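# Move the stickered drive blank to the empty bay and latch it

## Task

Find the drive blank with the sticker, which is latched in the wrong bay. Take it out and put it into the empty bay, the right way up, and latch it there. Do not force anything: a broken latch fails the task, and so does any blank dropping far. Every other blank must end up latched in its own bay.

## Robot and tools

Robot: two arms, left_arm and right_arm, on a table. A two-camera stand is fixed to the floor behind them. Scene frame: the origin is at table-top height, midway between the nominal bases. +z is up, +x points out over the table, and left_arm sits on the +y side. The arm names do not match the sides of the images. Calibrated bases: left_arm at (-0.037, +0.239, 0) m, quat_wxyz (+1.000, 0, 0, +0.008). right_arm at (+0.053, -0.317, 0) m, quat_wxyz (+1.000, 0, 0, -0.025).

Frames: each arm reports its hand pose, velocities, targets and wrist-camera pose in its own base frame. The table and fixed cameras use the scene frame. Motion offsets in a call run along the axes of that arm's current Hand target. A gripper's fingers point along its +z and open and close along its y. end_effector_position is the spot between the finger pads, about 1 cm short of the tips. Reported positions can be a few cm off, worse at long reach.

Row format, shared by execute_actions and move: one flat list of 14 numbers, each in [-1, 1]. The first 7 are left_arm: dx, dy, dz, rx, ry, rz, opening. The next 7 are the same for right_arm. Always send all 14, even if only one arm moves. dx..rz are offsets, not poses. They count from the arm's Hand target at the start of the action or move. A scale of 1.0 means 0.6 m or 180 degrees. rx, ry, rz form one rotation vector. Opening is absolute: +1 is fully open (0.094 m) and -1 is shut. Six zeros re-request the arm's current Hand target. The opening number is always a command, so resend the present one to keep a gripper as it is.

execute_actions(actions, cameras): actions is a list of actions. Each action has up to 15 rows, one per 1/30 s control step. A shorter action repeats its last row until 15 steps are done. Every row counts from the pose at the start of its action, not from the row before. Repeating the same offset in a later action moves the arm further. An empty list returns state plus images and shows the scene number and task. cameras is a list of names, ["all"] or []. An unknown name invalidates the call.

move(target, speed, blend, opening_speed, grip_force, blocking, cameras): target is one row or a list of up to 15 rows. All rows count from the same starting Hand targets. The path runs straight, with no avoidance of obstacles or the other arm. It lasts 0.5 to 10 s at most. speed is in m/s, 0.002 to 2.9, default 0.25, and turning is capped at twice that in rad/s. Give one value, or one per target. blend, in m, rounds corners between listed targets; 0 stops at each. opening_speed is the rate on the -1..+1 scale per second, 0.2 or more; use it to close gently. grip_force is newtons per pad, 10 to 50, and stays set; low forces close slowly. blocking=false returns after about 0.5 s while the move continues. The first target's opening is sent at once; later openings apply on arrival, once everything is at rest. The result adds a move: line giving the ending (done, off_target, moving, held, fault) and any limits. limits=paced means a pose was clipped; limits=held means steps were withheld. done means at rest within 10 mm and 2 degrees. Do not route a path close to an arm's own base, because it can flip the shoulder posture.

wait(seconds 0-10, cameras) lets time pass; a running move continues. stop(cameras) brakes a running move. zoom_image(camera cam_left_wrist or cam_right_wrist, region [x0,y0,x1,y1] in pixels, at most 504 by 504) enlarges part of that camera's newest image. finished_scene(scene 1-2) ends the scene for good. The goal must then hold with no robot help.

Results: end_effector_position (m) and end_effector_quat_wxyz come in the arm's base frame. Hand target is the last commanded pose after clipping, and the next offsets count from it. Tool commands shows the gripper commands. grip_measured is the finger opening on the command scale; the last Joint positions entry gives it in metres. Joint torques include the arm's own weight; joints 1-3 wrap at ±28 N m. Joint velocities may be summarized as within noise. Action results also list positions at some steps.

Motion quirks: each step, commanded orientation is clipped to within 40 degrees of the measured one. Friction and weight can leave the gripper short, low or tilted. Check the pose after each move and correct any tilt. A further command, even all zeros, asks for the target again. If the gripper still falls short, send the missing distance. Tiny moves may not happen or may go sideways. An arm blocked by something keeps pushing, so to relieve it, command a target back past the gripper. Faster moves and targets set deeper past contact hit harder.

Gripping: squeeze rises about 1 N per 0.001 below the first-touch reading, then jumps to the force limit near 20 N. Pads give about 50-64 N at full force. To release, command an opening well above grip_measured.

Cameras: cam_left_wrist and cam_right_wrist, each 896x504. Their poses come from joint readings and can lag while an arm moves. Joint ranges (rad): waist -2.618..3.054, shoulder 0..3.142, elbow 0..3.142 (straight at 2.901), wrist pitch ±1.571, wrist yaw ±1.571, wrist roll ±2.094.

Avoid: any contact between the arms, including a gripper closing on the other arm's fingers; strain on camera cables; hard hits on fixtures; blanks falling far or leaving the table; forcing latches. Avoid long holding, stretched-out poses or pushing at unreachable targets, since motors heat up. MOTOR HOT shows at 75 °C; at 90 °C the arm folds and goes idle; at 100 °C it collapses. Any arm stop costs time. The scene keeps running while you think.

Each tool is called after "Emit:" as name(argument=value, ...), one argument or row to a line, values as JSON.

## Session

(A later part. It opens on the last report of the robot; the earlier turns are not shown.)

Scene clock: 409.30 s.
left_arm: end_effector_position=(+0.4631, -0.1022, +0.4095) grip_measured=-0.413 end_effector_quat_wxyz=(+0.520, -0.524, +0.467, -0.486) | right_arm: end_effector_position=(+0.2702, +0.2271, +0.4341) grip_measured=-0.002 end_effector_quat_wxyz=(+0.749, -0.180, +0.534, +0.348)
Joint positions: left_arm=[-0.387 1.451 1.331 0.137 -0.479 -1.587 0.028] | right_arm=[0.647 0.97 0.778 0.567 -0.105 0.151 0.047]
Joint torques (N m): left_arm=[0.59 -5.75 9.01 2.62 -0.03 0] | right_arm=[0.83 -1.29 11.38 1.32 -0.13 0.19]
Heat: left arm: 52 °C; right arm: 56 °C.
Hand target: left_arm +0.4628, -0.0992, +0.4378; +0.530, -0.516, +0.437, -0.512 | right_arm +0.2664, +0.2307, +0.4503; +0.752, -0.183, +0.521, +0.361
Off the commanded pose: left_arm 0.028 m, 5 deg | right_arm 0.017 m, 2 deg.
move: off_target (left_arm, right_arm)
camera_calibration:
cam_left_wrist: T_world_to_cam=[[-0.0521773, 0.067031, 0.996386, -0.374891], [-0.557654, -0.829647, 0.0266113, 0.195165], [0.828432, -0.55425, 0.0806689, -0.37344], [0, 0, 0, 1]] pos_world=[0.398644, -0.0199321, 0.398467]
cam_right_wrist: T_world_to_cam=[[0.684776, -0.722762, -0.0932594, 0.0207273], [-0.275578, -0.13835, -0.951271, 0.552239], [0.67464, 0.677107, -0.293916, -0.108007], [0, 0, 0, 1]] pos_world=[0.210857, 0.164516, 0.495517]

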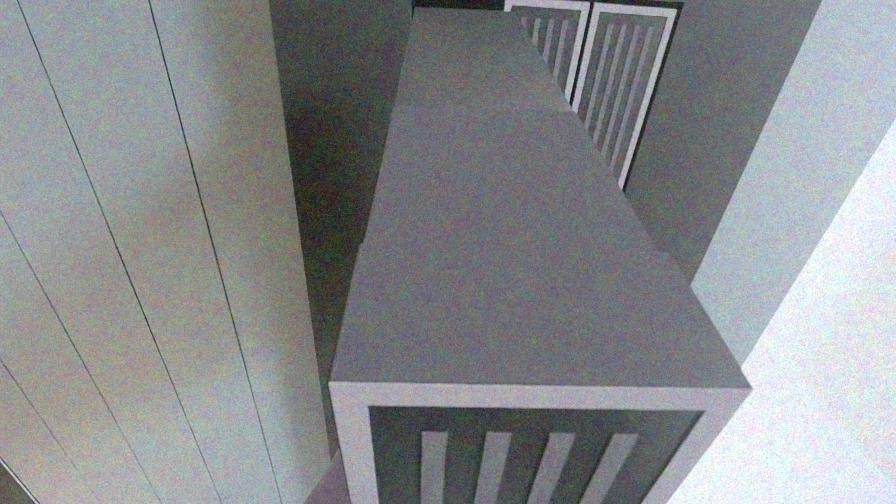

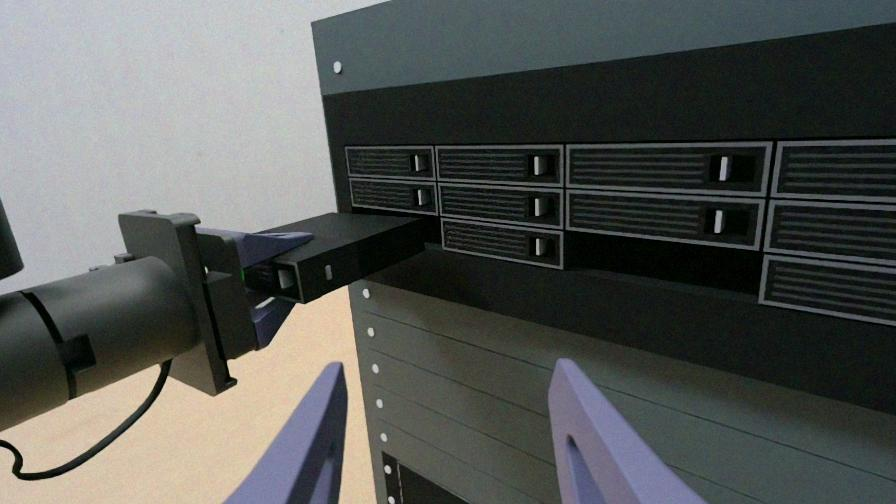

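Emit:
move(
  target=[0.0024,0.0063,0.041,0,0,0,-0.7,0,0,0,0,0,0,0],
  cameras=["cam_right_wrist","cam_left_wrist"],
  speed=0.06,
)

Emit:
zoom_image(
  camera="cam_right_wrist",
  region=[230, 130, 510, 370],
)

Emit:
zoom_image(
  camera="cam_left_wrist",
  region=[340, 0, 640, 170],
)

Scene clock: 416.53 s.
left_arm: end_effector_position=(+0.4875, -0.1014, +0.4080) grip_measured=-0.413 end_effector_quat_wxyz=(+0.521, -0.525, +0.466, -0.486) | right_arm: end_effector_position=(+0.2702, +0.2271, +0.4341) grip_measured=-0.002 end_effector_quat_wxyz=(+0.749, -0.180, +0.534, +0.348)
Joint positions: left_arm=[-0.358 1.536 1.402 0.15 -0.451 -1.588 0.028] | right_arm=[0.647 0.97 0.778 0.567 -0.105 0.151 0.047]
Joint torques (N m): left_arm=[0.69 -6.43 9.11 2.59 -0.02 -0.04] | right_arm=[0.84 -1.29 11.38 1.32 -0.14 0.19]
Heat: left arm: 53 °C; right arm: 56 °C.
Hand target: left_arm +0.4876, -0.0984, +0.4363; +0.530, -0.516, +0.437, -0.512 | right_arm +0.2664, +0.2307, +0.4503; +0.752, -0.183, +0.521, +0.361
Off the commanded pose: left_arm 0.028 m, 5 deg | right_arm 0.017 m, 2 deg.
move: off_target (left_arm, right_arm)
camera_calibration:
cam_left_wrist: T_world_to_cam=[[-0.0525034, 0.0672937, 0.996351, -0.372018], [-0.557067, -0.830038, 0.0267059, 0.20918], [0.828806, -0.553632, 0.0810669, -0.393394], [0, 0, 0, 1]] pos_world=[0.423043, -0.0191341, 0.396966]
cam_right_wrist: T_world_to_cam=[[0.684776, -0.722762, -0.0932594, 0.0207273], [-0.275578, -0.13835, -0.951271, 0.552239], [0.67464, 0.677107, -0.293916, -0.108007], [0, 0, 0, 1]] pos_world=[0.210857, 0.164516, 0.495517]

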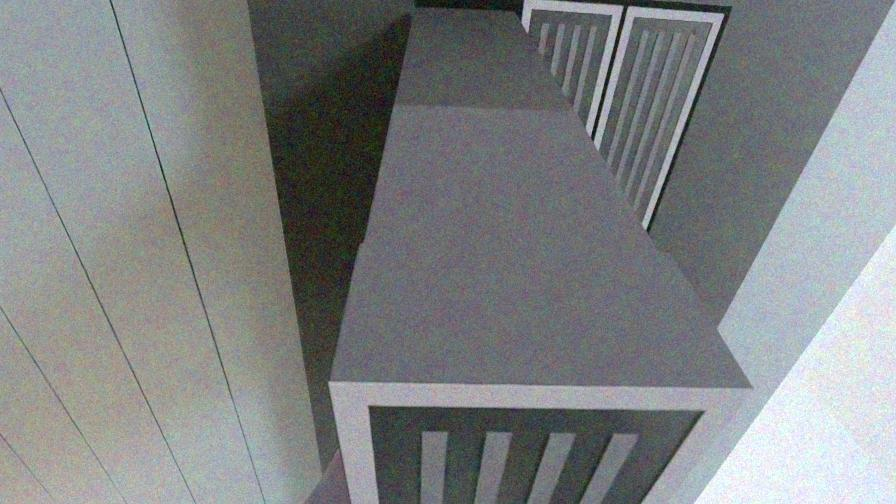

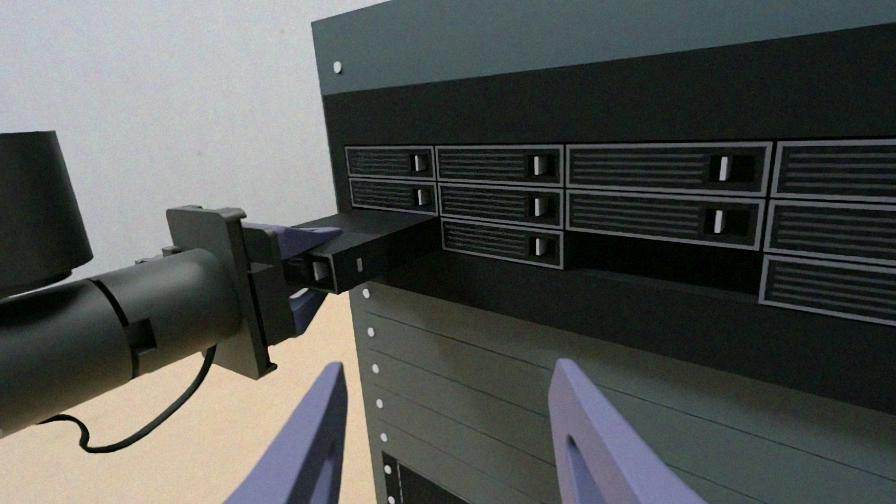

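Scaled by 1.800.

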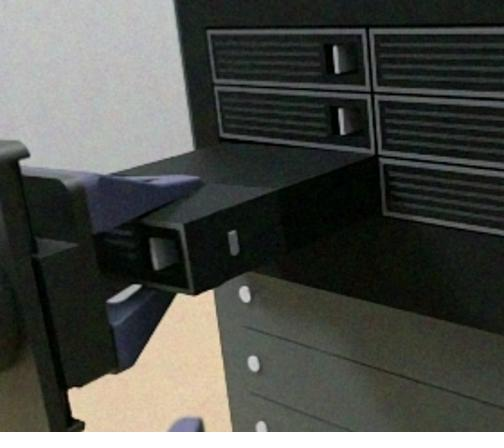

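Scaled by 1.680.

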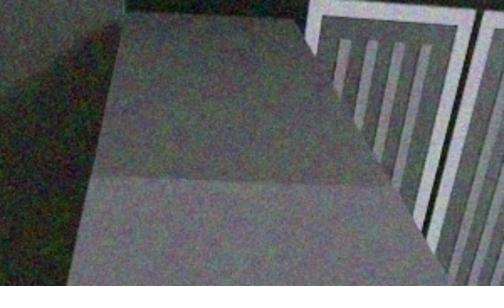

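Emit:
move(
  target=[0.0035,0.0045,0.041,0,0,0,-0.7,0,0,0,0,0,0,0],
  cameras=["cam_right_wrist","cam_left_wrist"],
  speed=0.05,
)

Emit:
zoom_image(
  camera="cam_right_wrist",
  region=[230, 130, 510, 370],
)

Emit:
zoom_image(
  camera="cam_left_wrist",
  region=[340, 0, 640, 170],
)

Scene clock: 419.67 s.
left_arm: end_effector_position=(+0.4977, -0.1011, +0.4097) grip_measured=-0.413 end_effector_quat_wxyz=(+0.518, -0.528, +0.474, -0.478) | right_arm: end_effector_position=(+0.2702, +0.2271, +0.4341) grip_measured=-0.002 end_effector_quat_wxyz=(+0.749, -0.180, +0.534, +0.348)
Joint positions: left_arm=[-0.348 1.575 1.471 0.097 -0.443 -1.588 0.028] | right_arm=[0.647 0.97 0.778 0.567 -0.105 0.151 0.047]
Joint torques (N m): left_arm=[1.74 -3.28 9.81 3.23 0.16 -0.06] | right_arm=[0.85 -1.29 11.38 1.32 -0.13 0.19]
Heat: left arm: 54 °C; right arm: 57 °C.
Hand target: left_arm +0.5126, -0.0982, +0.4356; +0.530, -0.516, +0.437, -0.512 | right_arm +0.2664, +0.2307, +0.4503; +0.752, -0.183, +0.521, +0.361
Off the commanded pose: left_arm 0.030 m, 6 deg | right_arm 0.017 m, 2 deg.
move: off_target (left_arm, right_arm)
camera_calibration:
cam_left_wrist: T_world_to_cam=[[-0.0298097, 0.0591799, 0.997802, -0.385934], [-0.554456, -0.831568, 0.0327559, 0.211105], [0.831679, -0.552261, 0.0576014, -0.393512], [0, 0, 0, 1]] pos_world=[0.43282, -0.0189334, 0.400837]
cam_right_wrist: T_world_to_cam=[[0.684776, -0.722762, -0.0932594, 0.0207273], [-0.275578, -0.13835, -0.951271, 0.552239], [0.67464, 0.677107, -0.293916, -0.108007], [0, 0, 0, 1]] pos_world=[0.210857, 0.164516, 0.495517]

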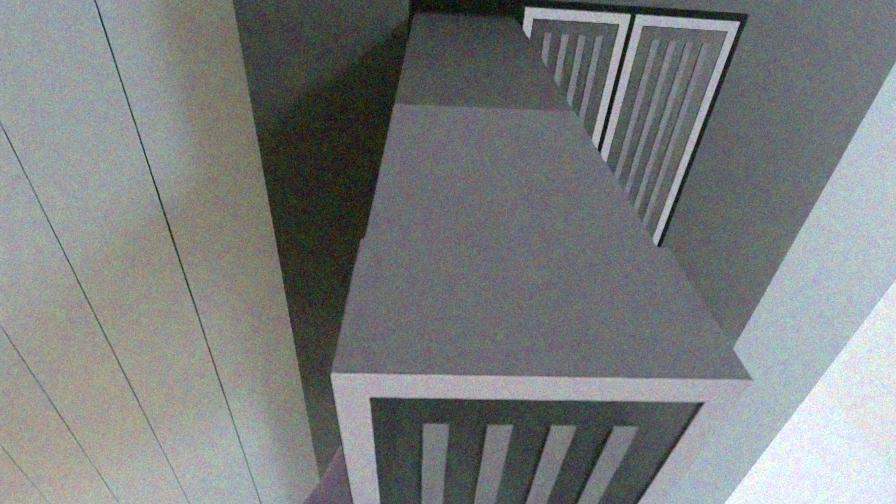

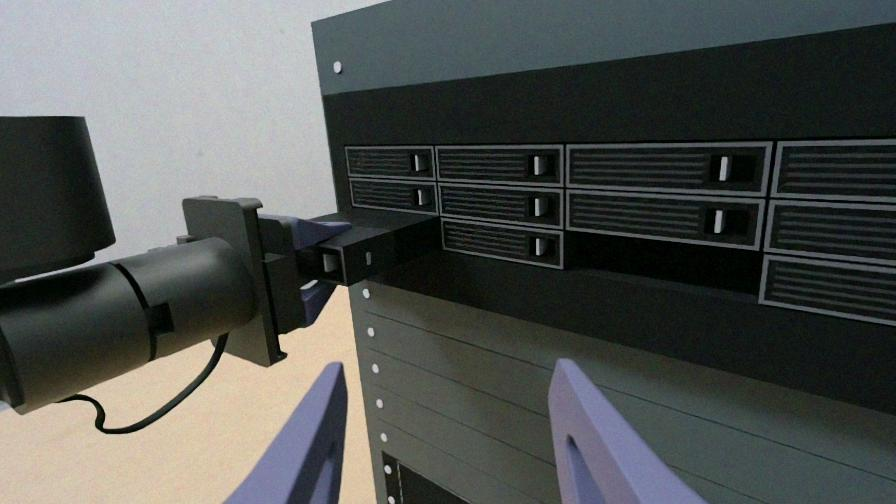

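Scaled by 1.800.

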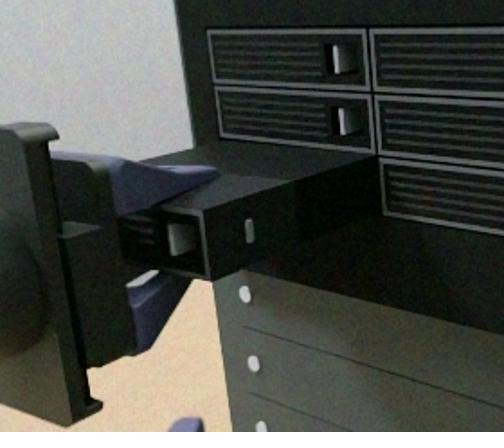

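Scaled by 1.680.

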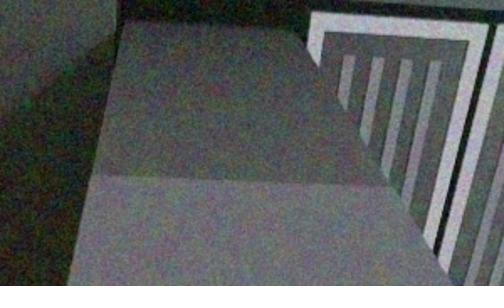

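Emit:
move(
  target=[
    [0.004,0.002,-0.045,0,0,0,-0.7,0,0,0,0,0,0,0],
    [0.005,0.008,-0.045,0,0,0,-0.7,0,0,0,0,0,0,0],
    [0.005,0.008,-0.025,0,0,0,-0.7,0,0,0,0,0,0,0],
  ],
  cameras=["cam_right_wrist","cam_left_wrist"],
  speed=0.05,
)

Emit:
zoom_image(
  camera="cam_right_wrist",
  region=[330, 170, 470, 290],
)

Emit:
zoom_image(
  camera="cam_left_wrist",
  region=[380, 0, 560, 100],
)

Scene clock: 427.50 s.
left_arm: end_effector_position=(+0.4957, -0.1040, +0.4064) grip_measured=-0.413 end_effector_quat_wxyz=(+0.522, -0.524, +0.461, -0.489) | right_arm: end_effector_position=(+0.2702, +0.2271, +0.4341) grip_measured=-0.002 end_effector_quat_wxyz=(+0.749, -0.180, +0.534, +0.348)
Joint positions: left_arm=[-0.358 1.568 1.417 0.178 -0.454 -1.59 0.028] | right_arm=[0.647 0.97 0.778 0.567 -0.105 0.151 0.047]
Joint torques (N m): left_arm=[0.65 -5.78 9.14 2.6 0.03 -0.02] | right_arm=[0.84 -1.31 11.4 1.32 -0.13 0.19]
Heat: left arm: 55 °C; right arm: 57 °C.
Hand target: left_arm +0.4984, -0.1028, +0.4298; +0.530, -0.516, +0.437, -0.512 | right_arm +0.2664, +0.2307, +0.4503; +0.752, -0.183, +0.521, +0.361
Off the commanded pose: left_arm 0.024 m, 4 deg | right_arm 0.017 m, 2 deg.
move: off_target (left_arm, right_arm)
camera_calibration:
cam_left_wrist: T_world_to_cam=[[-0.0631184, 0.0725766, 0.995364, -0.363595], [-0.554497, -0.831795, 0.0254881, 0.210626], [0.829789, -0.550317, 0.0927451, -0.406372], [0, 0, 0, 1]] pos_world=[0.431045, -0.0220472, 0.39423]
cam_right_wrist: T_world_to_cam=[[0.684776, -0.722762, -0.0932594, 0.0207273], [-0.275578, -0.13835, -0.951271, 0.552239], [0.67464, 0.677107, -0.293916, -0.108007], [0, 0, 0, 1]] pos_world=[0.210857, 0.164516, 0.495517]

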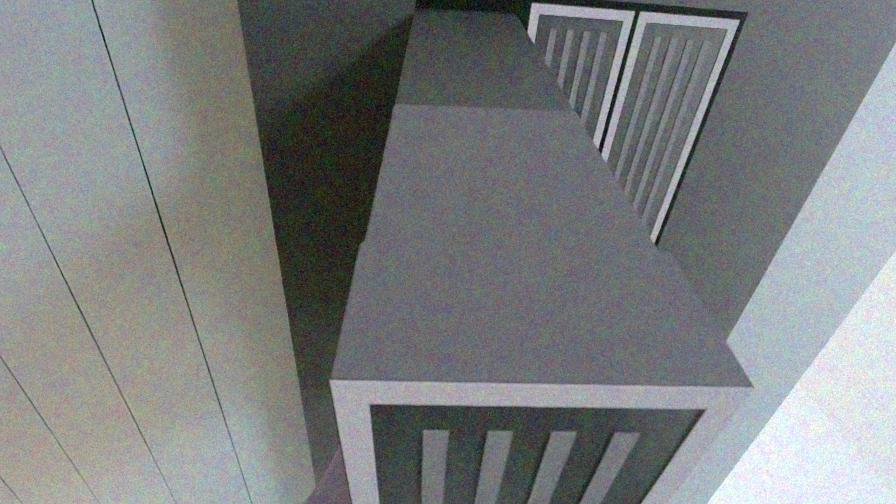

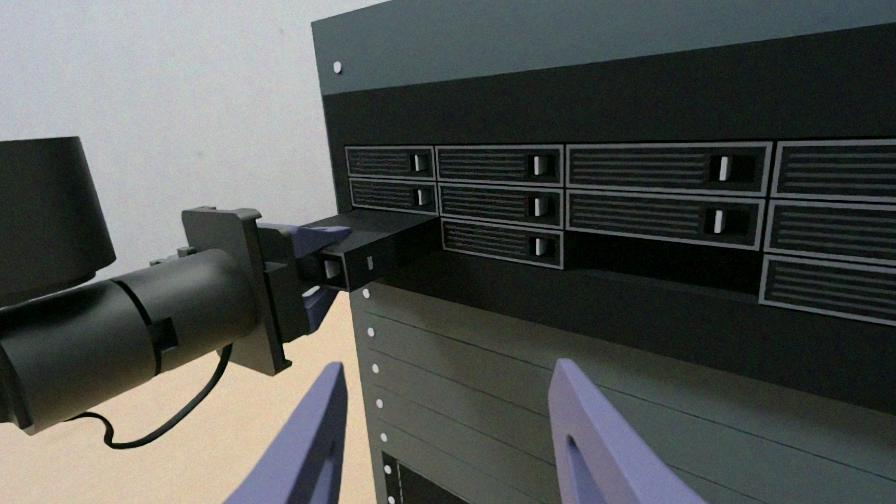

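Scaled by 3.600.

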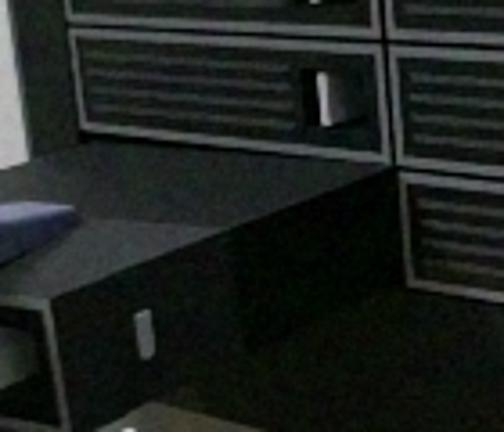

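Scaled by 2.800.

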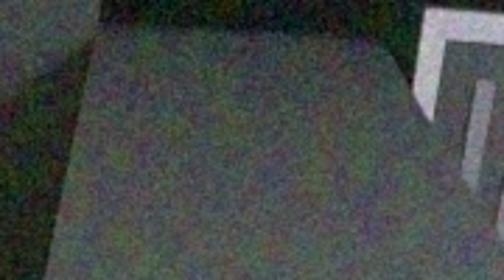

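Emit:
move(
  target=[0.0035,0.0045,0.05,0,0,0,-0.7,0,0,0,0,0,0,0],
  cameras=["cam_right_wrist","cam_left_wrist"],
  speed=0.05,
)

Emit:
zoom_image(
  camera="cam_right_wrist",
  region=[330, 170, 470, 290],
)

Scene clock: 430.47 s.
left_arm: end_effector_position=(+0.5115, -0.0845, +0.4088) grip_measured=-0.413 end_effector_quat_wxyz=(+0.535, -0.544, +0.452, -0.461) | right_arm: end_effector_position=(+0.2702, +0.2271, +0.4341) grip_measured=-0.002 end_effector_quat_wxyz=(+0.749, -0.180, +0.534, +0.348)
Joint positions: left_arm=[-0.322 1.624 1.511 0.111 -0.489 -1.59 0.028] | right_arm=[0.647 0.97 0.778 0.567 -0.105 0.151 0.047]
Joint torques (N m): left_arm=[-0.09 -2.97 9.62 3.22 0.74 -0.03] | right_arm=[0.85 -1.29 11.38 1.31 -0.14 0.18]
Heat: left arm: 55 °C; right arm: 57 °C.
Hand target: left_arm +0.5286, -0.1021, +0.4299; +0.530, -0.516, +0.437, -0.512 | right_arm +0.2664, +0.2307, +0.4503; +0.752, -0.183, +0.521, +0.361
Off the commanded pose: left_arm 0.032 m, 7 deg | right_arm 0.017 m, 2 deg.
move: off_target (left_arm, right_arm)
camera_calibration:
cam_left_wrist: T_world_to_cam=[[-0.0404256, 0.0597084, 0.997397, -0.379922], [-0.49334, -0.869246, 0.0320411, 0.198445], [0.868897, -0.49076, 0.0645963, -0.412425], [0, 0, 0, 1]] pos_world=[0.440897, -0.00721905, 0.399216]
cam_right_wrist: T_world_to_cam=[[0.684776, -0.722762, -0.0932594, 0.0207273], [-0.275578, -0.13835, -0.951271, 0.552239], [0.67464, 0.677107, -0.293916, -0.108007], [0, 0, 0, 1]] pos_world=[0.210857, 0.164516, 0.495517]

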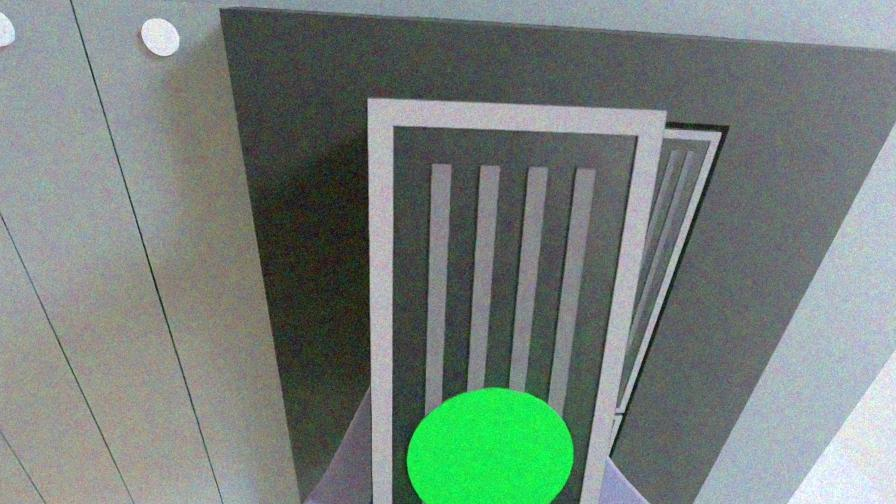

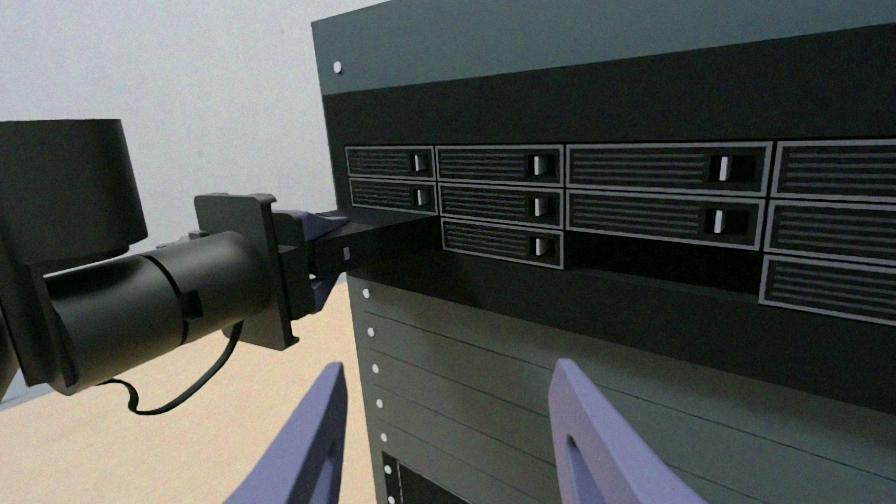

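Scaled by 3.600.

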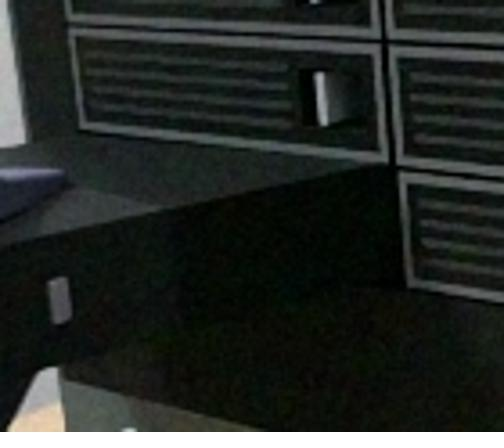

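Emit:
move(
  target=[
    [0.0035,0.0045,0.0,0,0,0,-0.7,0,0,0,0,0,0,0],
    [0.0,0.0,-0.09,0,0,0,-0.7,0,0,0,0,0,0,0],
  ],
  cameras=["cam_right_wrist","cam_left_wrist"],
  speed=0.06,
)

Emit:
zoom_image(
  camera="cam_right_wrist",
  region=[230, 130, 510, 370],
)

Scene clock: 439.57 s.
left_arm: end_effector_position=(+0.4835, -0.1104, +0.4049) grip_measured=-0.413 end_effector_quat_wxyz=(+0.525, -0.524, +0.456, -0.492) | right_arm: end_effector_position=(+0.2702, +0.2271, +0.4341) grip_measured=-0.002 end_effector_quat_wxyz=(+0.749, -0.180, +0.534, +0.348)
Joint positions: left_arm=[-0.391 1.534 1.368 0.205 -0.491 -1.589 0.028] | right_arm=[0.647 0.97 0.778 0.567 -0.105 0.151 0.047]
Joint torques (N m): left_arm=[0.23 -8.73 6.16 2.44 0.02 0.03] | right_arm=[0.85 -1.28 11.37 1.32 -0.14 0.19]
Heat: left arm: 56 °C; right arm: 58 °C.
Hand target: left_arm +0.4750, -0.1075, +0.4253; +0.530, -0.516, +0.437, -0.512 | right_arm +0.2664, +0.2307, +0.4503; +0.752, -0.183, +0.521, +0.361
Off the commanded pose: left_arm 0.022 m, 3 deg | right_arm 0.017 m, 2 deg.
move: off_target (left_arm, right_arm)
camera_calibration:
cam_left_wrist: T_world_to_cam=[[-0.0736111, 0.0771802, 0.994296, -0.356425], [-0.550981, -0.834174, 0.0239601, 0.197288], [0.831265, -0.546074, 0.103929, -0.404421], [0, 0, 0, 1]] pos_world=[0.418646, -0.0287627, 0.391696]
cam_right_wrist: T_world_to_cam=[[0.684776, -0.722762, -0.0932594, 0.0207273], [-0.275578, -0.13835, -0.951271, 0.552239], [0.67464, 0.677107, -0.293916, -0.108007], [0, 0, 0, 1]] pos_world=[0.210857, 0.164516, 0.495517]

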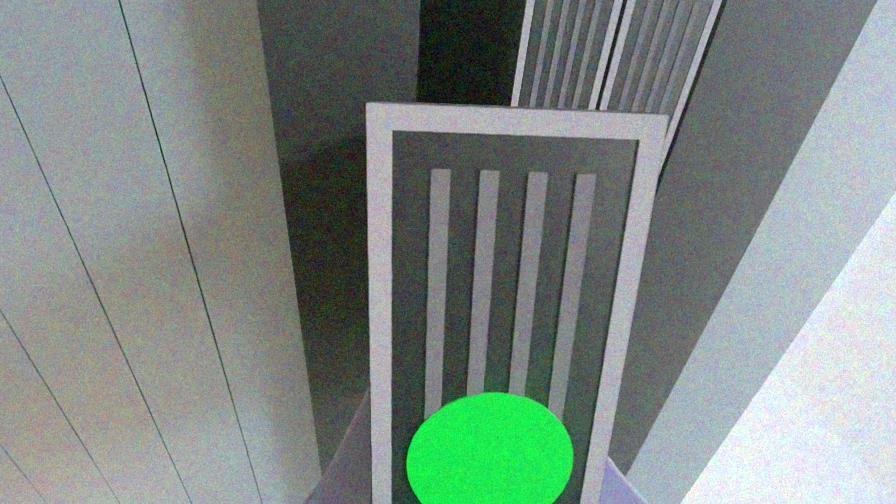

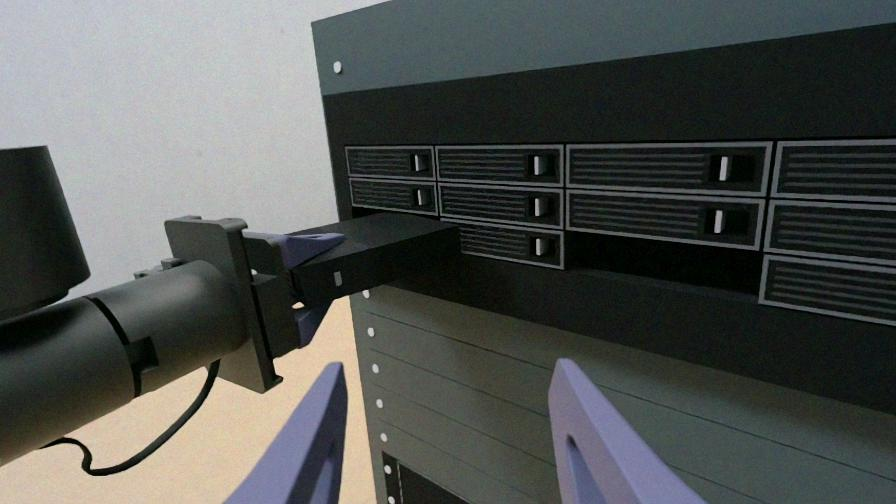

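Scaled by 1.800.

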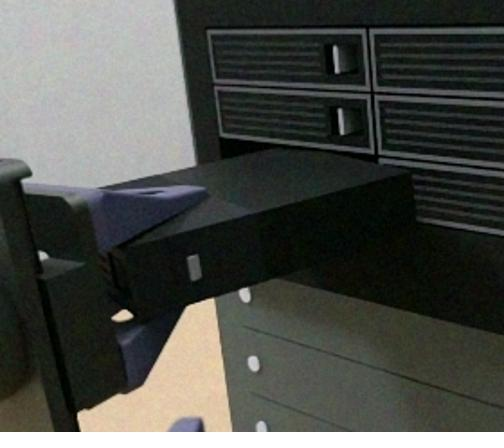

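Emit:
move(
  target=[
    [0.0,0.0,-0.04,0,0,0,-0.7,0,0,0,0,0,0,0],
    [-0.013,0.0,-0.04,0,-0.1167,0,-0.7,0,0,0,0,0,0,0],
  ],
  cameras=["cam_right_wrist","cam_left_wrist"],
  speed=0.1,
)

Emit:
zoom_image(
  camera="cam_right_wrist",
  region=[230, 130, 510, 370],
)

Scene clock: 449.50 s.
left_arm: end_effector_position=(+0.4539, -0.1043, +0.4025) grip_measured=-0.413 end_effector_quat_wxyz=(+0.594, -0.601, +0.358, -0.397) | right_arm: end_effector_position=(+0.2702, +0.2271, +0.4341) grip_measured=-0.002 end_effector_quat_wxyz=(+0.749, -0.180, +0.534, +0.348)
Joint positions: left_arm=[-0.543 1.575 1.407 0.209 -0.987 -1.589 0.028] | right_arm=[0.647 0.97 0.778 0.567 -0.105 0.151 0.047]
Joint torques (N m): left_arm=[-0.12 -6.48 8.77 2.1 -0.24 0.19] | right_arm=[0.84 -1.29 11.37 1.32 -0.14 0.19]
Heat: left arm: 55 °C; right arm: 58 °C.
Hand target: left_arm +0.4505, -0.1021, +0.4227; +0.601, -0.601, +0.333, -0.409 | right_arm +0.2664, +0.2307, +0.4503; +0.752, -0.183, +0.521, +0.361
Off the commanded pose: left_arm 0.021 m, 3 deg | right_arm 0.017 m, 2 deg.
move: off_target (left_arm, right_arm)
camera_calibration:
cam_left_wrist: T_world_to_cam=[[-0.0910181, 0.0669038, 0.993599, -0.349545], [-0.238609, -0.970143, 0.0434667, 0.0222323], [0.966841, -0.233125, 0.104264, -0.405214], [0, 0, 0, 1]] pos_world=[0.365267, -0.0495111, 0.388591]
cam_right_wrist: T_world_to_cam=[[0.684776, -0.722762, -0.0932594, 0.0207273], [-0.275578, -0.13835, -0.951271, 0.552239], [0.67464, 0.677107, -0.293916, -0.108007], [0, 0, 0, 1]] pos_world=[0.210857, 0.164516, 0.495517]

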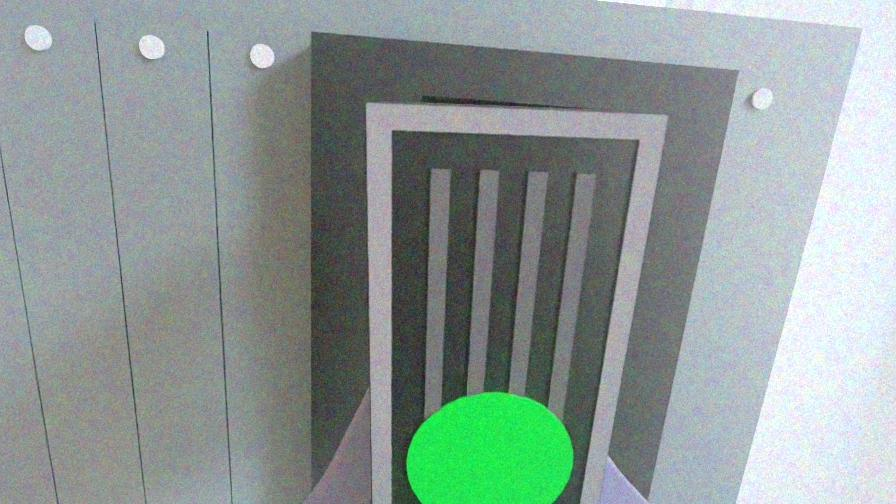

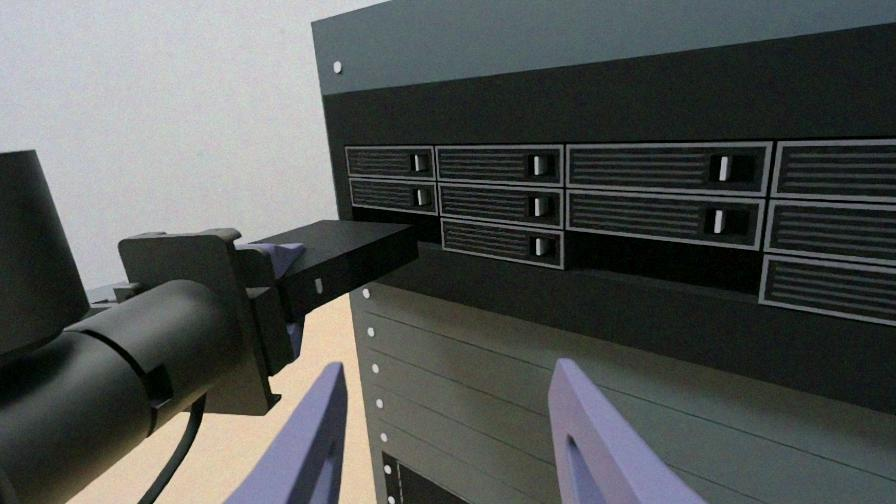

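Scaled by 1.800.

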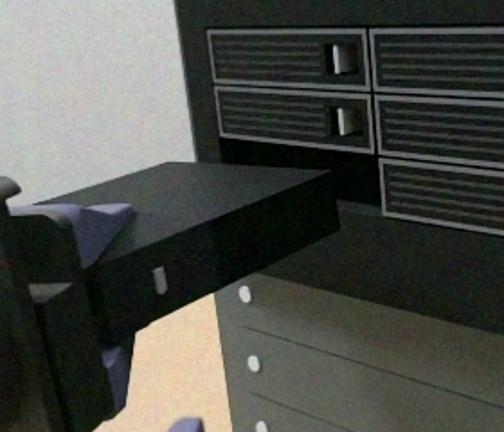

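Emit:
zoom_image(
  camera="cam_right_wrist",
  region=[300, 180, 460, 280],
)

Emit:
zoom_image(
  camera="cam_left_wrist",
  region=[340, 60, 700, 200],
)

Scaled by 3.150.

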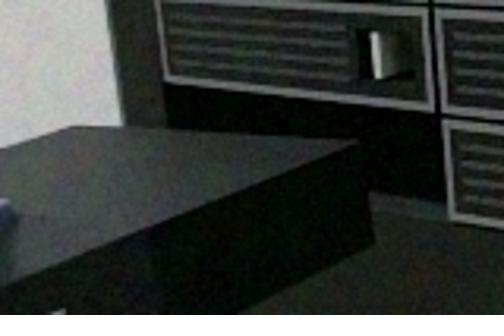

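Scaled by 1.400.

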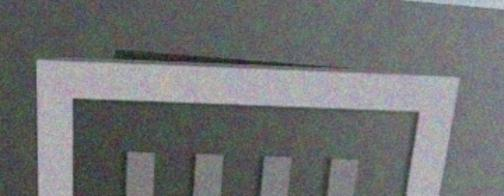

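Emit:
move(
  target=[0.0143,0.0017,0.039,-0.0062,0,0.0114,-0.7,0,0,0,0,0,0,0],
  cameras=["cam_right_wrist"],
  speed=0.08,
)

Emit:
zoom_image(
  camera="cam_right_wrist",
  region=[300, 180, 460, 280],
)

Scene clock: 474.03 s.
left_arm: end_effector_position=(+0.4762, -0.1028, +0.4055) grip_measured=-0.413 end_effector_quat_wxyz=(+0.597, -0.603, +0.363, -0.385) | right_arm: end_effector_position=(+0.2702, +0.2271, +0.4341) grip_measured=-0.002 end_effector_quat_wxyz=(+0.749, -0.180, +0.534, +0.348)
Joint positions: left_arm=[-0.511 1.654 1.517 0.154 -0.968 -1.588 0.028] | right_arm=[0.647 0.97 0.778 0.567 -0.105 0.151 0.047]
Joint torques (N m): left_arm=[0.64 -7.2 8.73 2 -0.05 0.25] | right_arm=[0.85 -1.29 11.36 1.32 -0.14 0.18]
Heat: left arm: 54 °C; right arm: 59 °C.
Hand target: left_arm +0.4753, -0.0994, +0.4236; +0.602, -0.600, +0.348, -0.395 | right_arm +0.2664, +0.2307, +0.4503; +0.752, -0.183, +0.521, +0.361
Off the commanded pose: left_arm 0.019 m, 2 deg | right_arm 0.017 m, 2 deg.
move: off_target (left_arm, right_arm)
camera_calibration:
cam_right_wrist: T_world_to_cam=[[0.684776, -0.722762, -0.0932594, 0.0207273], [-0.275578, -0.13835, -0.951271, 0.552239], [0.67464, 0.677107, -0.293916, -0.108007], [0, 0, 0, 1]] pos_world=[0.210857, 0.164516, 0.495517]
Images, in order (width x height): cam_right_wrist 896x504.

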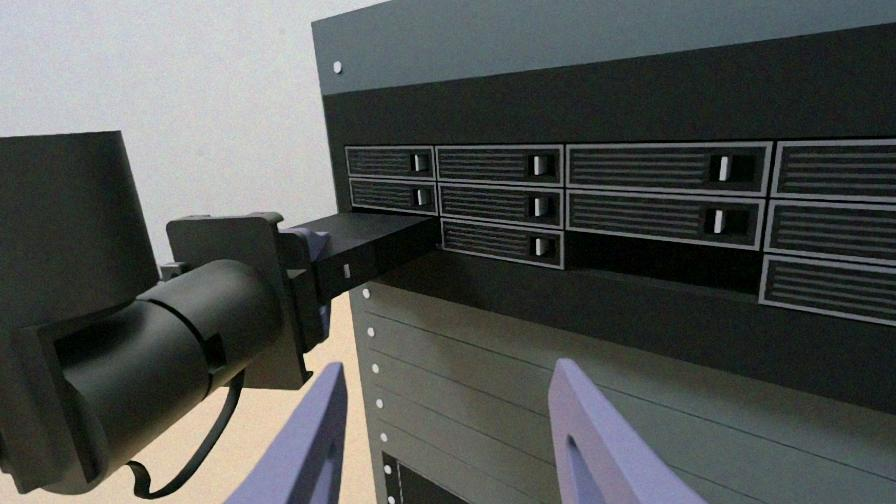

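Scaled by 3.150.

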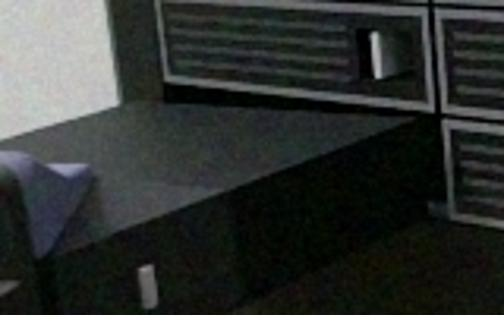

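Emit:
move(
  target=[0.003,0.0005,0.008,0,0,0.01,-0.7,0,0,0,0,0,0,0],
  cameras=["cam_right_wrist"],
  speed=0.05,
)

Emit:
zoom_image(
  camera="cam_right_wrist",
  region=[300, 180, 460, 280],
)

Scene clock: 478.83 s.
left_arm: end_effector_position=(+0.4807, -0.1036, +0.4058) grip_measured=-0.413 end_effector_quat_wxyz=(+0.602, -0.597, +0.372, -0.377) | right_arm: end_effector_position=(+0.2702, +0.2271, +0.4341) grip_measured=-0.002 end_effector_quat_wxyz=(+0.749, -0.180, +0.534, +0.348)
Joint positions: left_arm=[-0.506 1.669 1.535 0.15 -0.96 -1.561 0.028] | right_arm=[0.647 0.97 0.778 0.567 -0.105 0.151 0.047]
Joint torques (N m): left_arm=[0.79 -7.34 8.73 1.98 -0.05 0.26] | right_arm=[0.84 -1.29 11.34 1.31 -0.14 0.19]
Heat: left arm: 54 °C; right arm: 59 °C.
Hand target: left_arm +0.4804, -0.0988, +0.4238; +0.608, -0.595, +0.357, -0.386 | right_arm +0.2664, +0.2307, +0.4503; +0.752, -0.183, +0.521, +0.361
Off the commanded pose: left_arm 0.018 m, 2 deg | right_arm 0.017 m, 2 deg.
move: off_target (left_arm, right_arm)
camera_calibration:
cam_right_wrist: T_world_to_cam=[[0.684776, -0.722762, -0.0932594, 0.0207273], [-0.275578, -0.13835, -0.951271, 0.552239], [0.67464, 0.677107, -0.293916, -0.108007], [0, 0, 0, 1]] pos_world=[0.210857, 0.164516, 0.495517]
Images, in order (width x height): cam_right_wrist 896x504.

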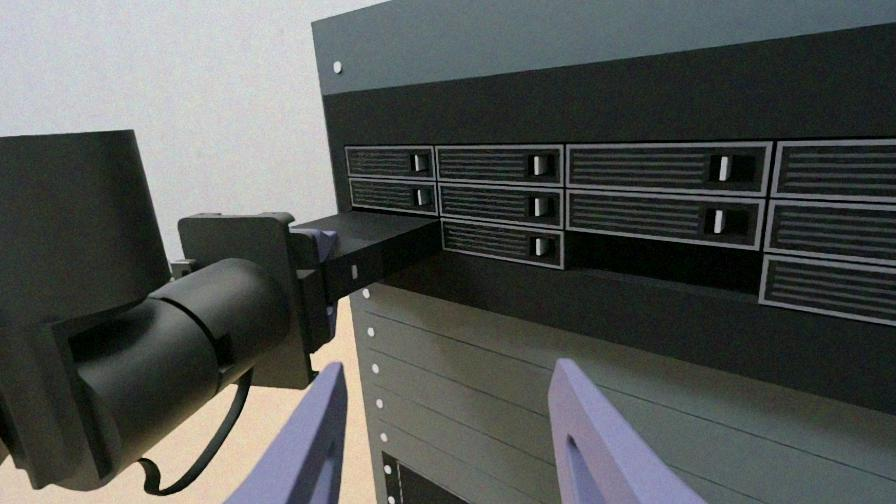

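Scaled by 3.150.

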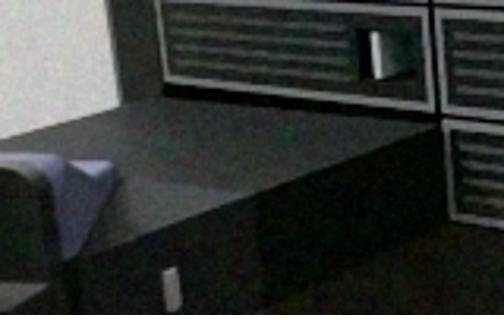

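Emit:
wait(
  seconds=0,
  cameras=["cam_left_wrist","cam_right_wrist"],
)

Emit:
zoom_image(
  camera="cam_left_wrist",
  region=[300, 30, 720, 200],
)

Emit:
zoom_image(
  camera="cam_right_wrist",
  region=[390, 200, 460, 260],
)

Scene clock: 484.70 s.
left_arm: end_effector_position=(+0.4807, -0.1036, +0.4058) grip_measured=-0.413 end_effector_quat_wxyz=(+0.602, -0.597, +0.372, -0.377) | right_arm: end_effector_position=(+0.2702, +0.2271, +0.4341) grip_measured=-0.002 end_effector_quat_wxyz=(+0.749, -0.180, +0.534, +0.348)
Joint positions: left_arm=[-0.506 1.669 1.535 0.15 -0.96 -1.56 0.028] | right_arm=[0.647 0.97 0.778 0.567 -0.105 0.151 0.047]
Joint torques (N m): left_arm=[0.81 -7.27 8.8 1.98 -0.04 0.25] | right_arm=[0.85 -1.28 11.38 1.32 -0.14 0.19]
Heat: left arm: 54 °C; right arm: 59 °C.
Hand target: left_arm +0.4804, -0.0988, +0.4238; +0.608, -0.595, +0.357, -0.386 | right_arm +0.2664, +0.2307, +0.4503; +0.752, -0.183, +0.521, +0.361
Tool commands: left_gripper/opening=-0.7 right_gripper/opening=+0.0
Off the commanded pose: left_arm 0.018 m, 2 deg | right_arm 0.017 m, 2 deg.
camera_calibration:
cam_left_wrist: T_world_to_cam=[[-0.0581449, 0.0269808, 0.997943, -0.372139], [-0.227939, -0.973588, 0.0130415, 0.0360682], [0.971938, -0.226712, 0.0627592, -0.416227], [0, 0, 0, 1]] pos_world=[0.39113, -0.0492075, 0.397025]
cam_right_wrist: T_world_to_cam=[[0.684776, -0.722762, -0.0932594, 0.0207273], [-0.275578, -0.13835, -0.951271, 0.552239], [0.67464, 0.677107, -0.293916, -0.108007], [0, 0, 0, 1]] pos_world=[0.210857, 0.164516, 0.495517]

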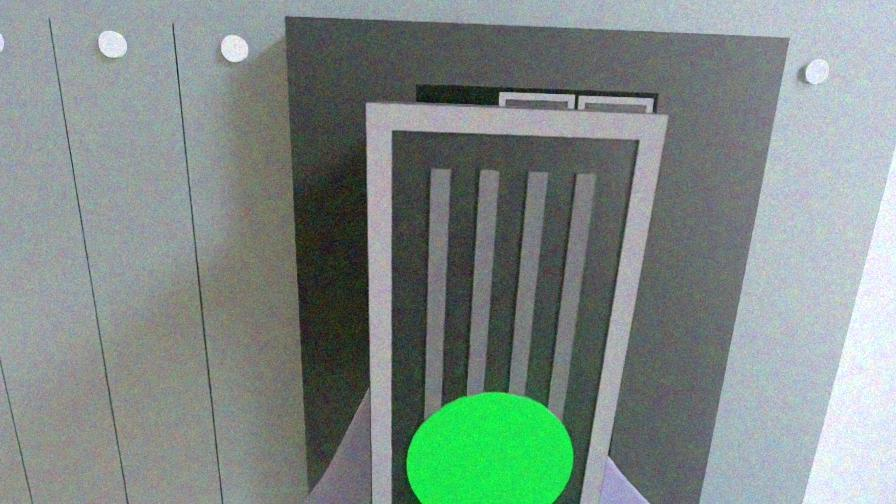

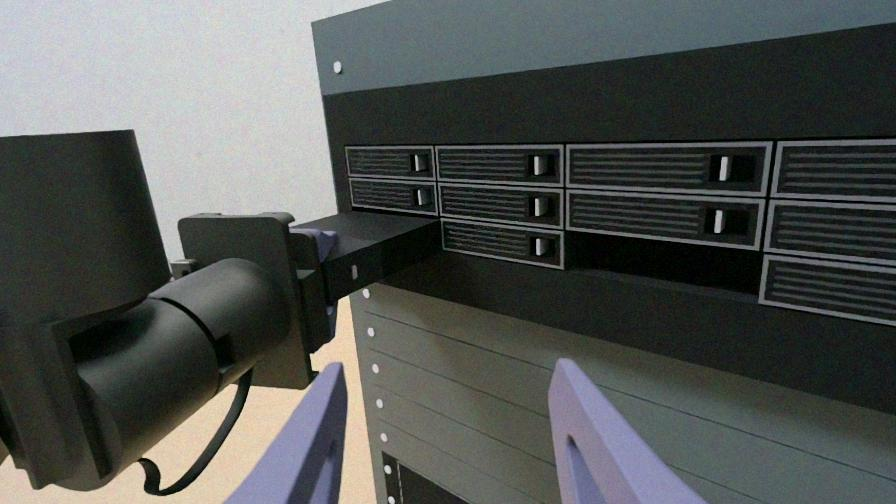

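Scaled by 1.200.

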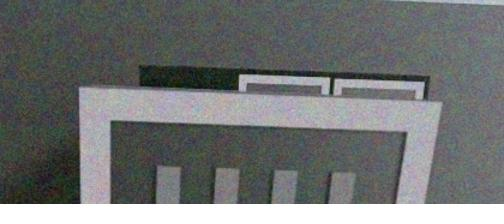

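Scaled by 7.200.

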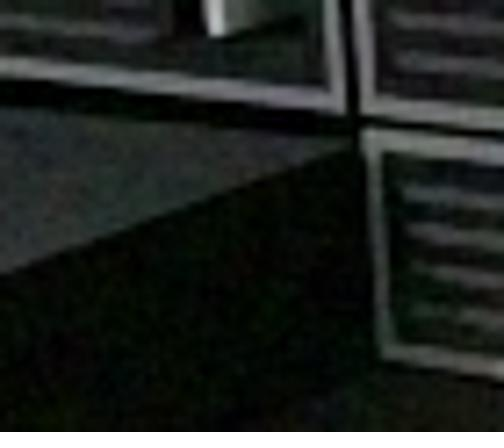

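Emit:
move(
  target=[0,0,0,0,0,0,-0.7,0,0,0,0,0,0,0],
  cameras=["all"],
)

Emit:
zoom_image(
  camera="cam_right_wrist",
  region=[300, 180, 460, 280],
)

Scene clock: 500.00 s.
left_arm: end_effector_position=(+0.4807, -0.1036, +0.4058) grip_measured=-0.413 end_effector_quat_wxyz=(+0.602, -0.597, +0.372, -0.377) | right_arm: end_effector_position=(+0.2702, +0.2271, +0.4341) grip_measured=-0.002 end_effector_quat_wxyz=(+0.749, -0.180, +0.534, +0.348)
Joint positions: left_arm=[-0.506 1.669 1.535 0.15 -0.96 -1.56 0.028] | right_arm=[0.647 0.97 0.778 0.567 -0.105 0.151 0.047]
Joint torques (N m): left_arm=[0.8 -7.3 8.79 2.01 -0.03 0.25] | right_arm=[0.85 -1.31 11.38 1.32 -0.14 0.19]
Heat: left arm: 53 °C; right arm: 60 °C.
Hand target: left_arm +0.4804, -0.0988, +0.4238; +0.608, -0.595, +0.357, -0.386 | right_arm +0.2664, +0.2307, +0.4503; +0.752, -0.183, +0.521, +0.361
Off the commanded pose: left_arm 0.019 m, 2 deg | right_arm 0.017 m, 2 deg.
move: off_target (left_arm, right_arm)
camera_calibration:
cam_left_wrist: T_world_to_cam=[[-0.0581449, 0.0269808, 0.997943, -0.372139], [-0.227939, -0.973588, 0.0130415, 0.0360682], [0.971938, -0.226712, 0.0627592, -0.416227], [0, 0, 0, 1]] pos_world=[0.39113, -0.0492075, 0.397025]
cam_right_wrist: T_world_to_cam=[[0.684776, -0.722762, -0.0932594, 0.0207273], [-0.275578, -0.13835, -0.951271, 0.552239], [0.67464, 0.677107, -0.293916, -0.108007], [0, 0, 0, 1]] pos_world=[0.210857, 0.164516, 0.495517]

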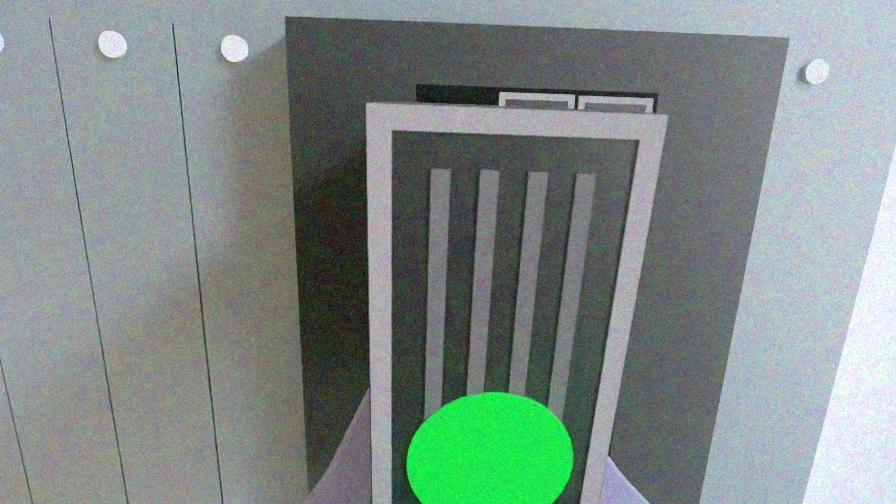

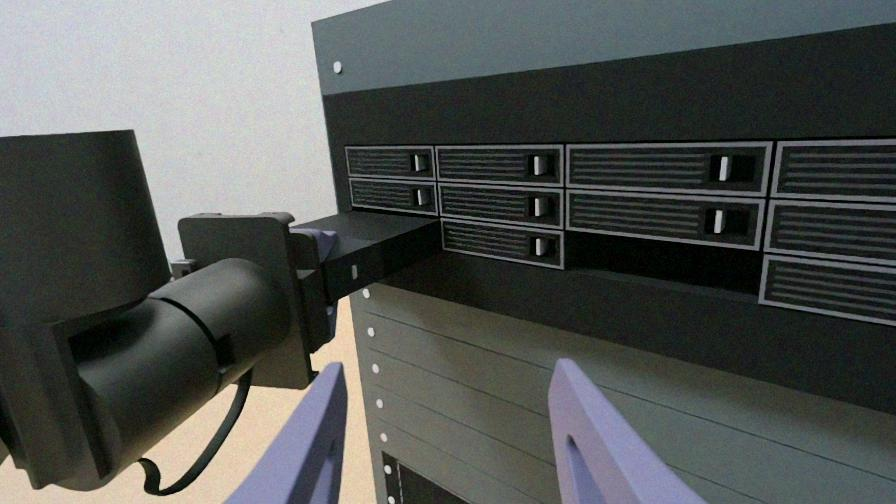

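Scaled by 3.150.

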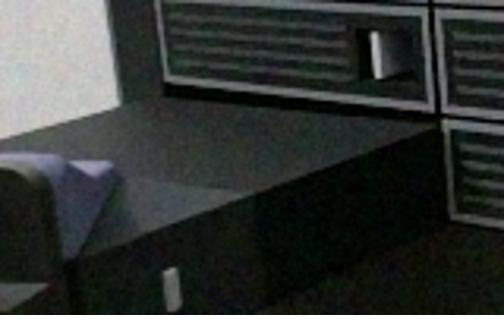

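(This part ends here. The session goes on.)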